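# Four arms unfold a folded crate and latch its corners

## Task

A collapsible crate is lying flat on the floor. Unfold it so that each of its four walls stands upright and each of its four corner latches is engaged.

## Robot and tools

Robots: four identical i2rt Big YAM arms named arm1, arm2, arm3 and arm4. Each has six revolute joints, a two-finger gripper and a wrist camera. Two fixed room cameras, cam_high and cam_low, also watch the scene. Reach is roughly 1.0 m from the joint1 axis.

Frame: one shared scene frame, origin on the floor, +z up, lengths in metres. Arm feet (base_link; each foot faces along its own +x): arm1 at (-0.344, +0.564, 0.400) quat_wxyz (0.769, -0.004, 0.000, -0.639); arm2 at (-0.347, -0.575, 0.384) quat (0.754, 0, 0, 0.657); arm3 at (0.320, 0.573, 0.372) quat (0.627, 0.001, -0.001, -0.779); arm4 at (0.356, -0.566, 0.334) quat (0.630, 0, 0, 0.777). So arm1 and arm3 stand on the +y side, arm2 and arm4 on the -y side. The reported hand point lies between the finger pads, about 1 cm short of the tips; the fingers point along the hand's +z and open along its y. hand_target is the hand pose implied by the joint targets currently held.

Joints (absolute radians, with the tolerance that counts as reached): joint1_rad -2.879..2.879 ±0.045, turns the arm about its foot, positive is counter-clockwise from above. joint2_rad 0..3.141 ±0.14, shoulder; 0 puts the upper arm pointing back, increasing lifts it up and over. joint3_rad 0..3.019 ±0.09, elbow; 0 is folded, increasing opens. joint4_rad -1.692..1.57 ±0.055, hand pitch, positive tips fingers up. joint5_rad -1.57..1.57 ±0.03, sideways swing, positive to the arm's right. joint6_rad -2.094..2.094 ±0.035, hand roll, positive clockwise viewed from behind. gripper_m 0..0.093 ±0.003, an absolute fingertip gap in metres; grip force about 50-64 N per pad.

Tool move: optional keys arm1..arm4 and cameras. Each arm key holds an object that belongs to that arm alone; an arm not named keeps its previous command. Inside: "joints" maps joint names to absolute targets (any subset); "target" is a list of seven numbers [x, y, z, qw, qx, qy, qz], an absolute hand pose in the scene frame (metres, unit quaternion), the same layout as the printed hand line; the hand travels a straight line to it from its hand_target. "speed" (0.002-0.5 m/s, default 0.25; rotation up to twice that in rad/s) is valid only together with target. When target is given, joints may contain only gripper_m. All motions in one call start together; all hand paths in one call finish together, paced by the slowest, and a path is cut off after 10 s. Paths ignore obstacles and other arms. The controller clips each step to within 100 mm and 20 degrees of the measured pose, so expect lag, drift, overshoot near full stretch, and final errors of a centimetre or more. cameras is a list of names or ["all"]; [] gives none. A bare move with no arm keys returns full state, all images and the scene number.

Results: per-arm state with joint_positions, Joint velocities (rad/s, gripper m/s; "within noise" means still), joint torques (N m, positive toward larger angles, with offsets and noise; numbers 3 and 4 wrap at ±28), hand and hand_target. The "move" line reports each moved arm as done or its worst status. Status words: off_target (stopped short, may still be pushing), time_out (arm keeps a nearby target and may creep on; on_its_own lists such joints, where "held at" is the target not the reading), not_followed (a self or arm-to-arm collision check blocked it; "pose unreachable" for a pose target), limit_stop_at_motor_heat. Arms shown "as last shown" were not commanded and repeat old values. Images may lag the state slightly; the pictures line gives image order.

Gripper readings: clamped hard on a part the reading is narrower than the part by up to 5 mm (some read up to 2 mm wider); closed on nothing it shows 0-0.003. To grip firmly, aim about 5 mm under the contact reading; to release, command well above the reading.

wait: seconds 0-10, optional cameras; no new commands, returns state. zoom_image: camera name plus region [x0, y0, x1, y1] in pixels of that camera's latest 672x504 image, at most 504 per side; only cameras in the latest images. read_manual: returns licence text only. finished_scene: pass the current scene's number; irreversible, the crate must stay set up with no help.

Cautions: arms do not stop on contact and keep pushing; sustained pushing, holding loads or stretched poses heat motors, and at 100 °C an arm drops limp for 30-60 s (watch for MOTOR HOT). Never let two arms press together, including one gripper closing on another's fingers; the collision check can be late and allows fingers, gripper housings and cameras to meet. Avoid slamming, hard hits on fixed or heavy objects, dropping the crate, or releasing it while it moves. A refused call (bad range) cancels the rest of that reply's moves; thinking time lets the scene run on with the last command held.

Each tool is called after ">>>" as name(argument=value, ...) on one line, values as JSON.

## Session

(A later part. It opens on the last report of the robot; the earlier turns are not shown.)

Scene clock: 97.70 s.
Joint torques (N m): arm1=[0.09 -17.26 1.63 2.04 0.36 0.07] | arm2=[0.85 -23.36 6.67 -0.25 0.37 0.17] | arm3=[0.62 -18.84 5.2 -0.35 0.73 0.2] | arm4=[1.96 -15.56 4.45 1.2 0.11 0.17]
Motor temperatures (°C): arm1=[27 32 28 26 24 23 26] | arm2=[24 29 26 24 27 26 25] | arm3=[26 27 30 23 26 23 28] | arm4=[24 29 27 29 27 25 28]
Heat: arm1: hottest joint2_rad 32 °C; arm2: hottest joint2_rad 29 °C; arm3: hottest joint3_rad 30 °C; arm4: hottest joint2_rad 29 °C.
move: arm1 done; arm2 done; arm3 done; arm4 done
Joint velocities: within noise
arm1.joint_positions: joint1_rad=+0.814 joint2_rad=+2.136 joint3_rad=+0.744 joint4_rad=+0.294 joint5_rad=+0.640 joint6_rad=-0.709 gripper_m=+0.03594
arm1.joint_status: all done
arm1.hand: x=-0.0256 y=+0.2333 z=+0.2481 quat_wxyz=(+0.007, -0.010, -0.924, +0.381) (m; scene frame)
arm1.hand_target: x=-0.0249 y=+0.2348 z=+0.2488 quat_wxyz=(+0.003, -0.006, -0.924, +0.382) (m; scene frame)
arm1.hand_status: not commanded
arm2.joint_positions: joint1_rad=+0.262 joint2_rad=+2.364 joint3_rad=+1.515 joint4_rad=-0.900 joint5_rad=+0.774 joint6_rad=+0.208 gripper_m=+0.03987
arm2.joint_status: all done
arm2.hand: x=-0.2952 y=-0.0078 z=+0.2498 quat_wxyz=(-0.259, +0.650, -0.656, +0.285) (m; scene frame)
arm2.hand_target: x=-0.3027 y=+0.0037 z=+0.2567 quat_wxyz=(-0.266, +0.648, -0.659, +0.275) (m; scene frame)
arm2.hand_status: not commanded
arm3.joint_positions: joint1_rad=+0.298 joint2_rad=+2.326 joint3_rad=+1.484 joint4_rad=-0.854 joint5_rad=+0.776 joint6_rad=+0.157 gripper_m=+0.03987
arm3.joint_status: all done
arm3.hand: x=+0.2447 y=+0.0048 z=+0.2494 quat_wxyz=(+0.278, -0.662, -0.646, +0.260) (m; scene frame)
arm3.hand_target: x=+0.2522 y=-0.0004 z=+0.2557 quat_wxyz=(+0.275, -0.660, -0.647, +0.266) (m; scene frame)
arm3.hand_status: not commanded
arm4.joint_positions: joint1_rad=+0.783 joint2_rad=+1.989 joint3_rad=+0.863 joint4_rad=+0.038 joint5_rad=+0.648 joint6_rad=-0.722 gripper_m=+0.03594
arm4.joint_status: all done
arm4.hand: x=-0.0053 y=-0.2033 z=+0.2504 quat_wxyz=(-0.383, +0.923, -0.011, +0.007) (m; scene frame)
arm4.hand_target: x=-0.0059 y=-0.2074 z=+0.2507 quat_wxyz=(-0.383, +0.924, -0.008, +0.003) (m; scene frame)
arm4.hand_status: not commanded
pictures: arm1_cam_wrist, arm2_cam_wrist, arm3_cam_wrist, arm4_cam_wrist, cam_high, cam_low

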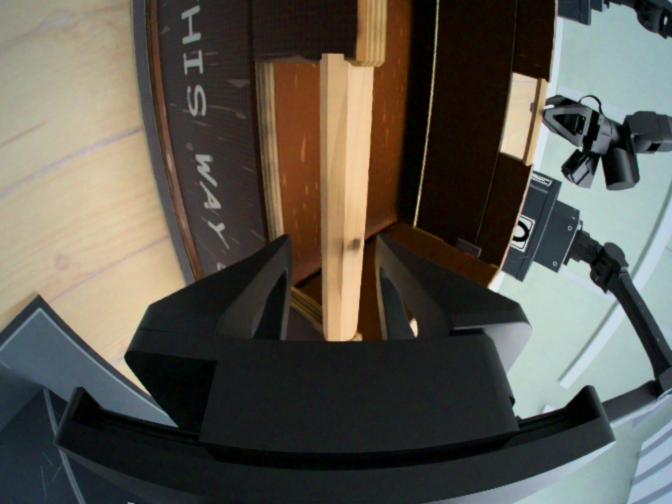

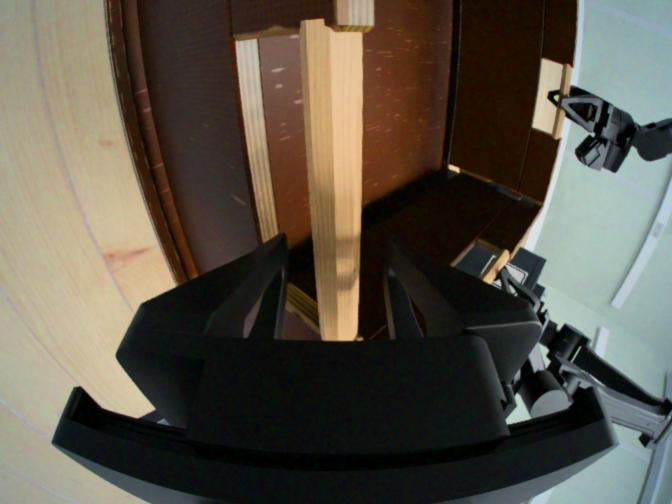

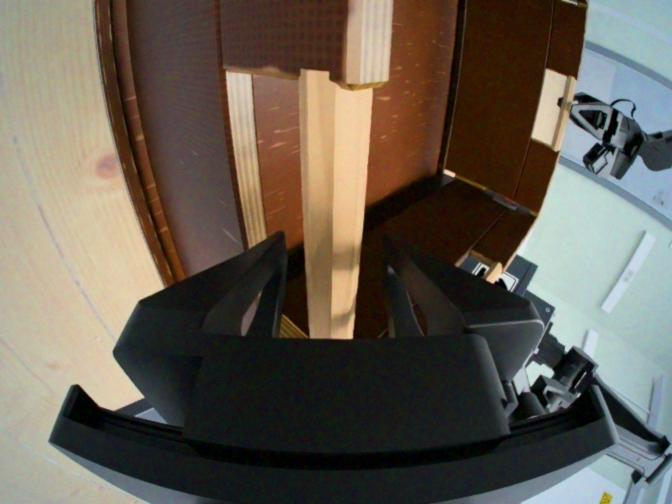

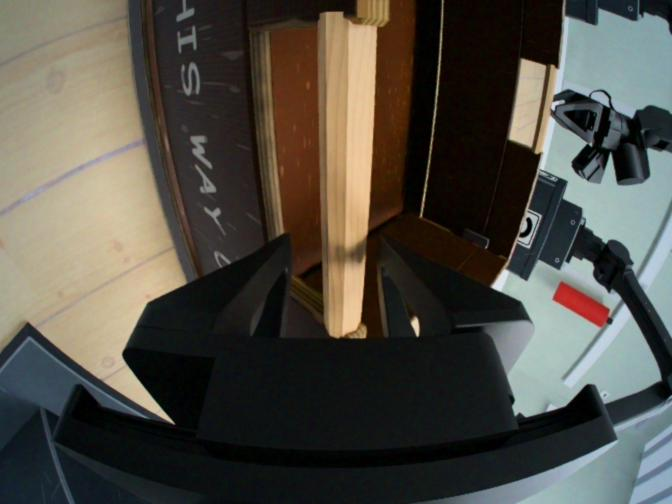

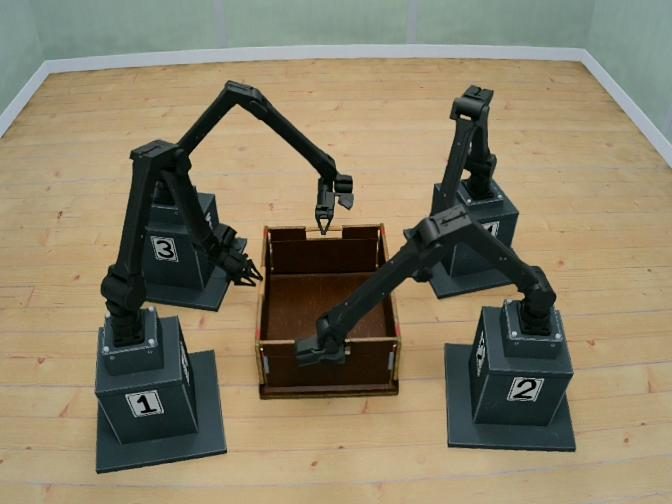

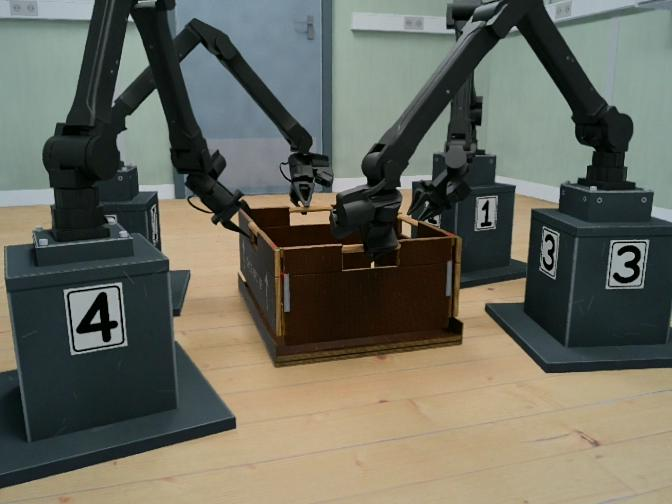

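Everything stands. Retreat all hands along their approach axis.

>>> move(arm1={"target": [-0.026, 0.295, 0.310, -0.005, 0.012, 0.924, -0.383], "speed": 0.15}, arm4={"target": [-0.006, -0.270, 0.315, -0.383, 0.924, -0.012, 0.005], "speed": 0.15}, arm2={"target": [-0.375, 0.0, 0.332, -0.2671, 0.6448, -0.6618, 0.2741], "speed": 0.15}, arm3={"target": [0.325, 0.0, 0.332, -0.2741, 0.6618, 0.6448, -0.2671], "speed": 0.15}, cameras=["cam_high", "cam_low", "arm1_cam_wrist", "arm4_cam_wrist"])

>>> zoom_image(camera="cam_high", region=[240, 210, 420, 410])

>>> zoom_image(camera="cam_low", region=[220, 190, 480, 375])

Scene clock: 101.23 s.
Joint torques (N m): arm1=[0.44 -15.62 2.73 0.85 0.68 0.26] | arm2=[0.09 -24.64 7.51 -0.49 0.39 0.14] | arm3=[-0.32 -19.14 7.94 -0.58 0.39 0.23] | arm4=[2.14 -13.27 5.7 0.29 0.36 0.36]
Motor temperatures (°C): arm1=[27 31 28 26 24 23 26] | arm2=[24 29 26 24 27 26 25] | arm3=[26 27 30 23 26 23 28] | arm4=[24 29 27 29 27 25 28]
Heat: arm1: hottest joint2_rad 31 °C; arm2: hottest joint2_rad 29 °C; arm3: hottest joint3_rad 30 °C; arm4: hottest joint2_rad 29 °C.
move: arm1 done; arm2 off_target; arm3 off_target; arm4 done
Joint velocities: within noise
arm1.joint_positions: joint1_rad=+0.947 joint2_rad=+1.907 joint3_rad=+0.647 joint4_rad=+0.074 joint5_rad=+0.701 joint6_rad=-0.554 gripper_m=+0.03596
arm1.joint_status: not commanded
arm1.hand: x=-0.0256 y=+0.2894 z=+0.3098 quat_wxyz=(+0.005, -0.012, -0.923, +0.385) (m; scene frame)
arm1.hand_target: x=-0.0262 y=+0.2934 z=+0.3106 quat_wxyz=(+0.005, -0.012, -0.923, +0.384) (m; scene frame)
arm1.hand_status: done (0.006 m and 0.2 deg from the pose sent, 0.087 m and 0.4 deg at the start)
arm2.joint_positions: joint1_rad=+0.386 joint2_rad=+2.292 joint3_rad=+1.568 joint4_rad=-1.160 joint5_rad=+0.751 joint6_rad=+0.380 gripper_m=+0.03989
arm2.joint_status: not commanded
arm2.hand: x=-0.3665 y=-0.0155 z=+0.3099 quat_wxyz=(-0.257, +0.649, -0.653, +0.294) (m; scene frame)
arm2.hand_target: x=-0.3707 y=+0.0015 z=+0.3318 quat_wxyz=(-0.269, +0.641, -0.665, +0.273) (m; scene frame)
arm2.hand_status: off_target (0.028 m and 2.8 deg from the pose sent, 0.115 m and 1.8 deg at the start)
arm3.joint_positions: joint1_rad=+0.422 joint2_rad=+2.237 joint3_rad=+1.526 joint4_rad=-1.130 joint5_rad=+0.766 joint6_rad=+0.331 gripper_m=+0.03990
arm3.joint_status: not commanded
arm3.hand: x=+0.3138 y=+0.0151 z=+0.3161 quat_wxyz=(+0.291, -0.656, -0.646, +0.259) (m; scene frame)
arm3.hand_target: x=+0.3205 y=-0.0015 z=+0.3315 quat_wxyz=(+0.273, -0.665, -0.641, +0.269) (m; scene frame)
arm3.hand_status: off_target (0.025 m and 2.3 deg from the pose sent, 0.115 m and 0.9 deg at the start)
arm4.joint_positions: joint1_rad=+0.909 joint2_rad=+1.769 joint3_rad=+0.800 joint4_rad=-0.198 joint5_rad=+0.703 joint6_rad=-0.581 gripper_m=+0.03596
arm4.joint_status: not commanded
arm4.hand: x=-0.0083 y=-0.2625 z=+0.3179 quat_wxyz=(-0.386, +0.922, -0.011, +0.003) (m; scene frame)
arm4.hand_target: x=-0.0046 y=-0.2670 z=+0.3156 quat_wxyz=(-0.384, +0.923, -0.014, +0.006) (m; scene frame)
arm4.hand_status: done (0.008 m and 0.5 deg from the pose sent, 0.093 m and 0.2 deg at the start)
pictures: arm1_cam_wrist, arm4_cam_wrist, cam_high, cam_low

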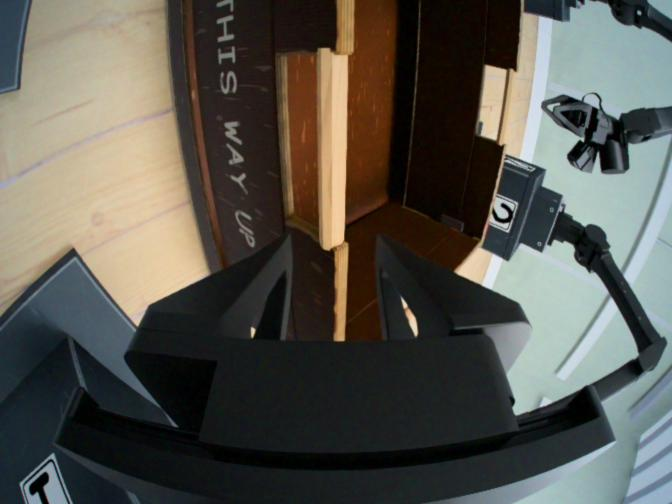

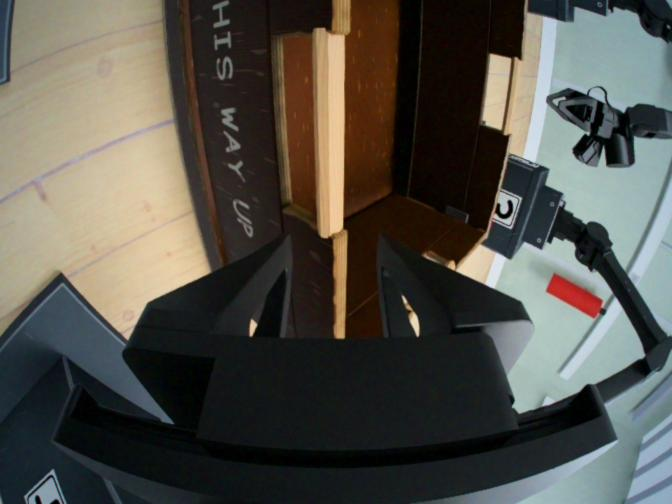

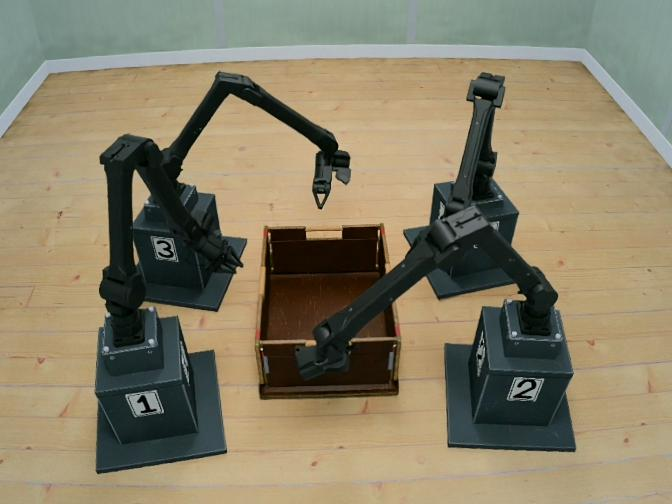

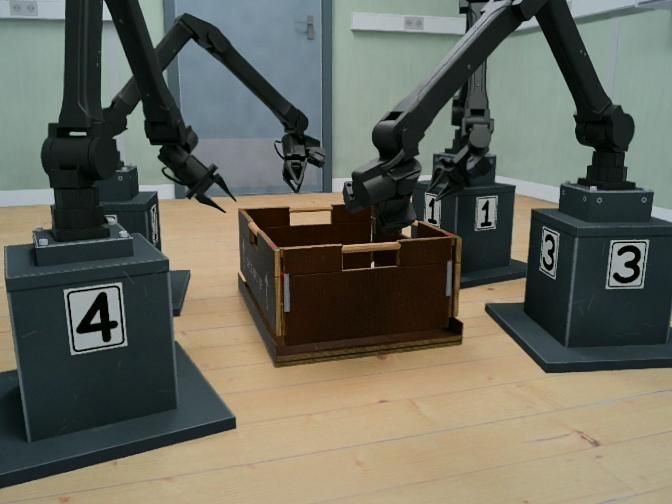

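Scaled by 2.520 from the camera's 672x504 image, which has a finer 960x720 frame.

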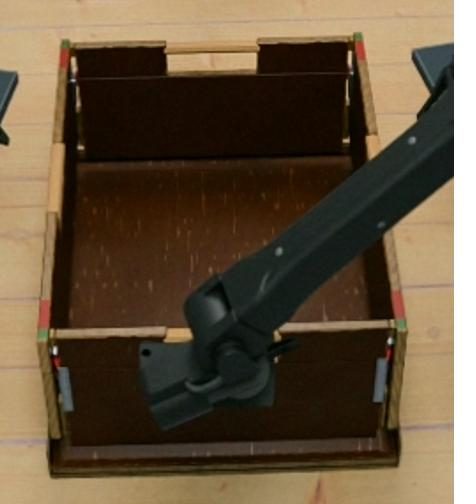

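Scaled by 1.938 from the camera's 672x504 image, which has a finer 960x720 frame.

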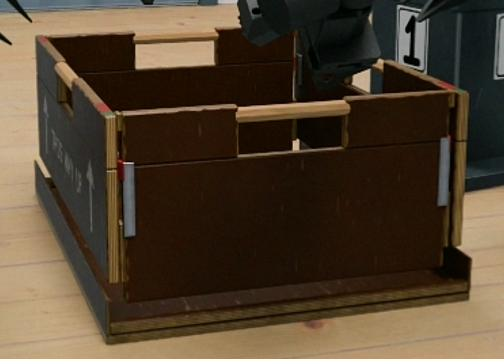

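>>> finished_scene(scene=2)

The scene is finished: the task was done.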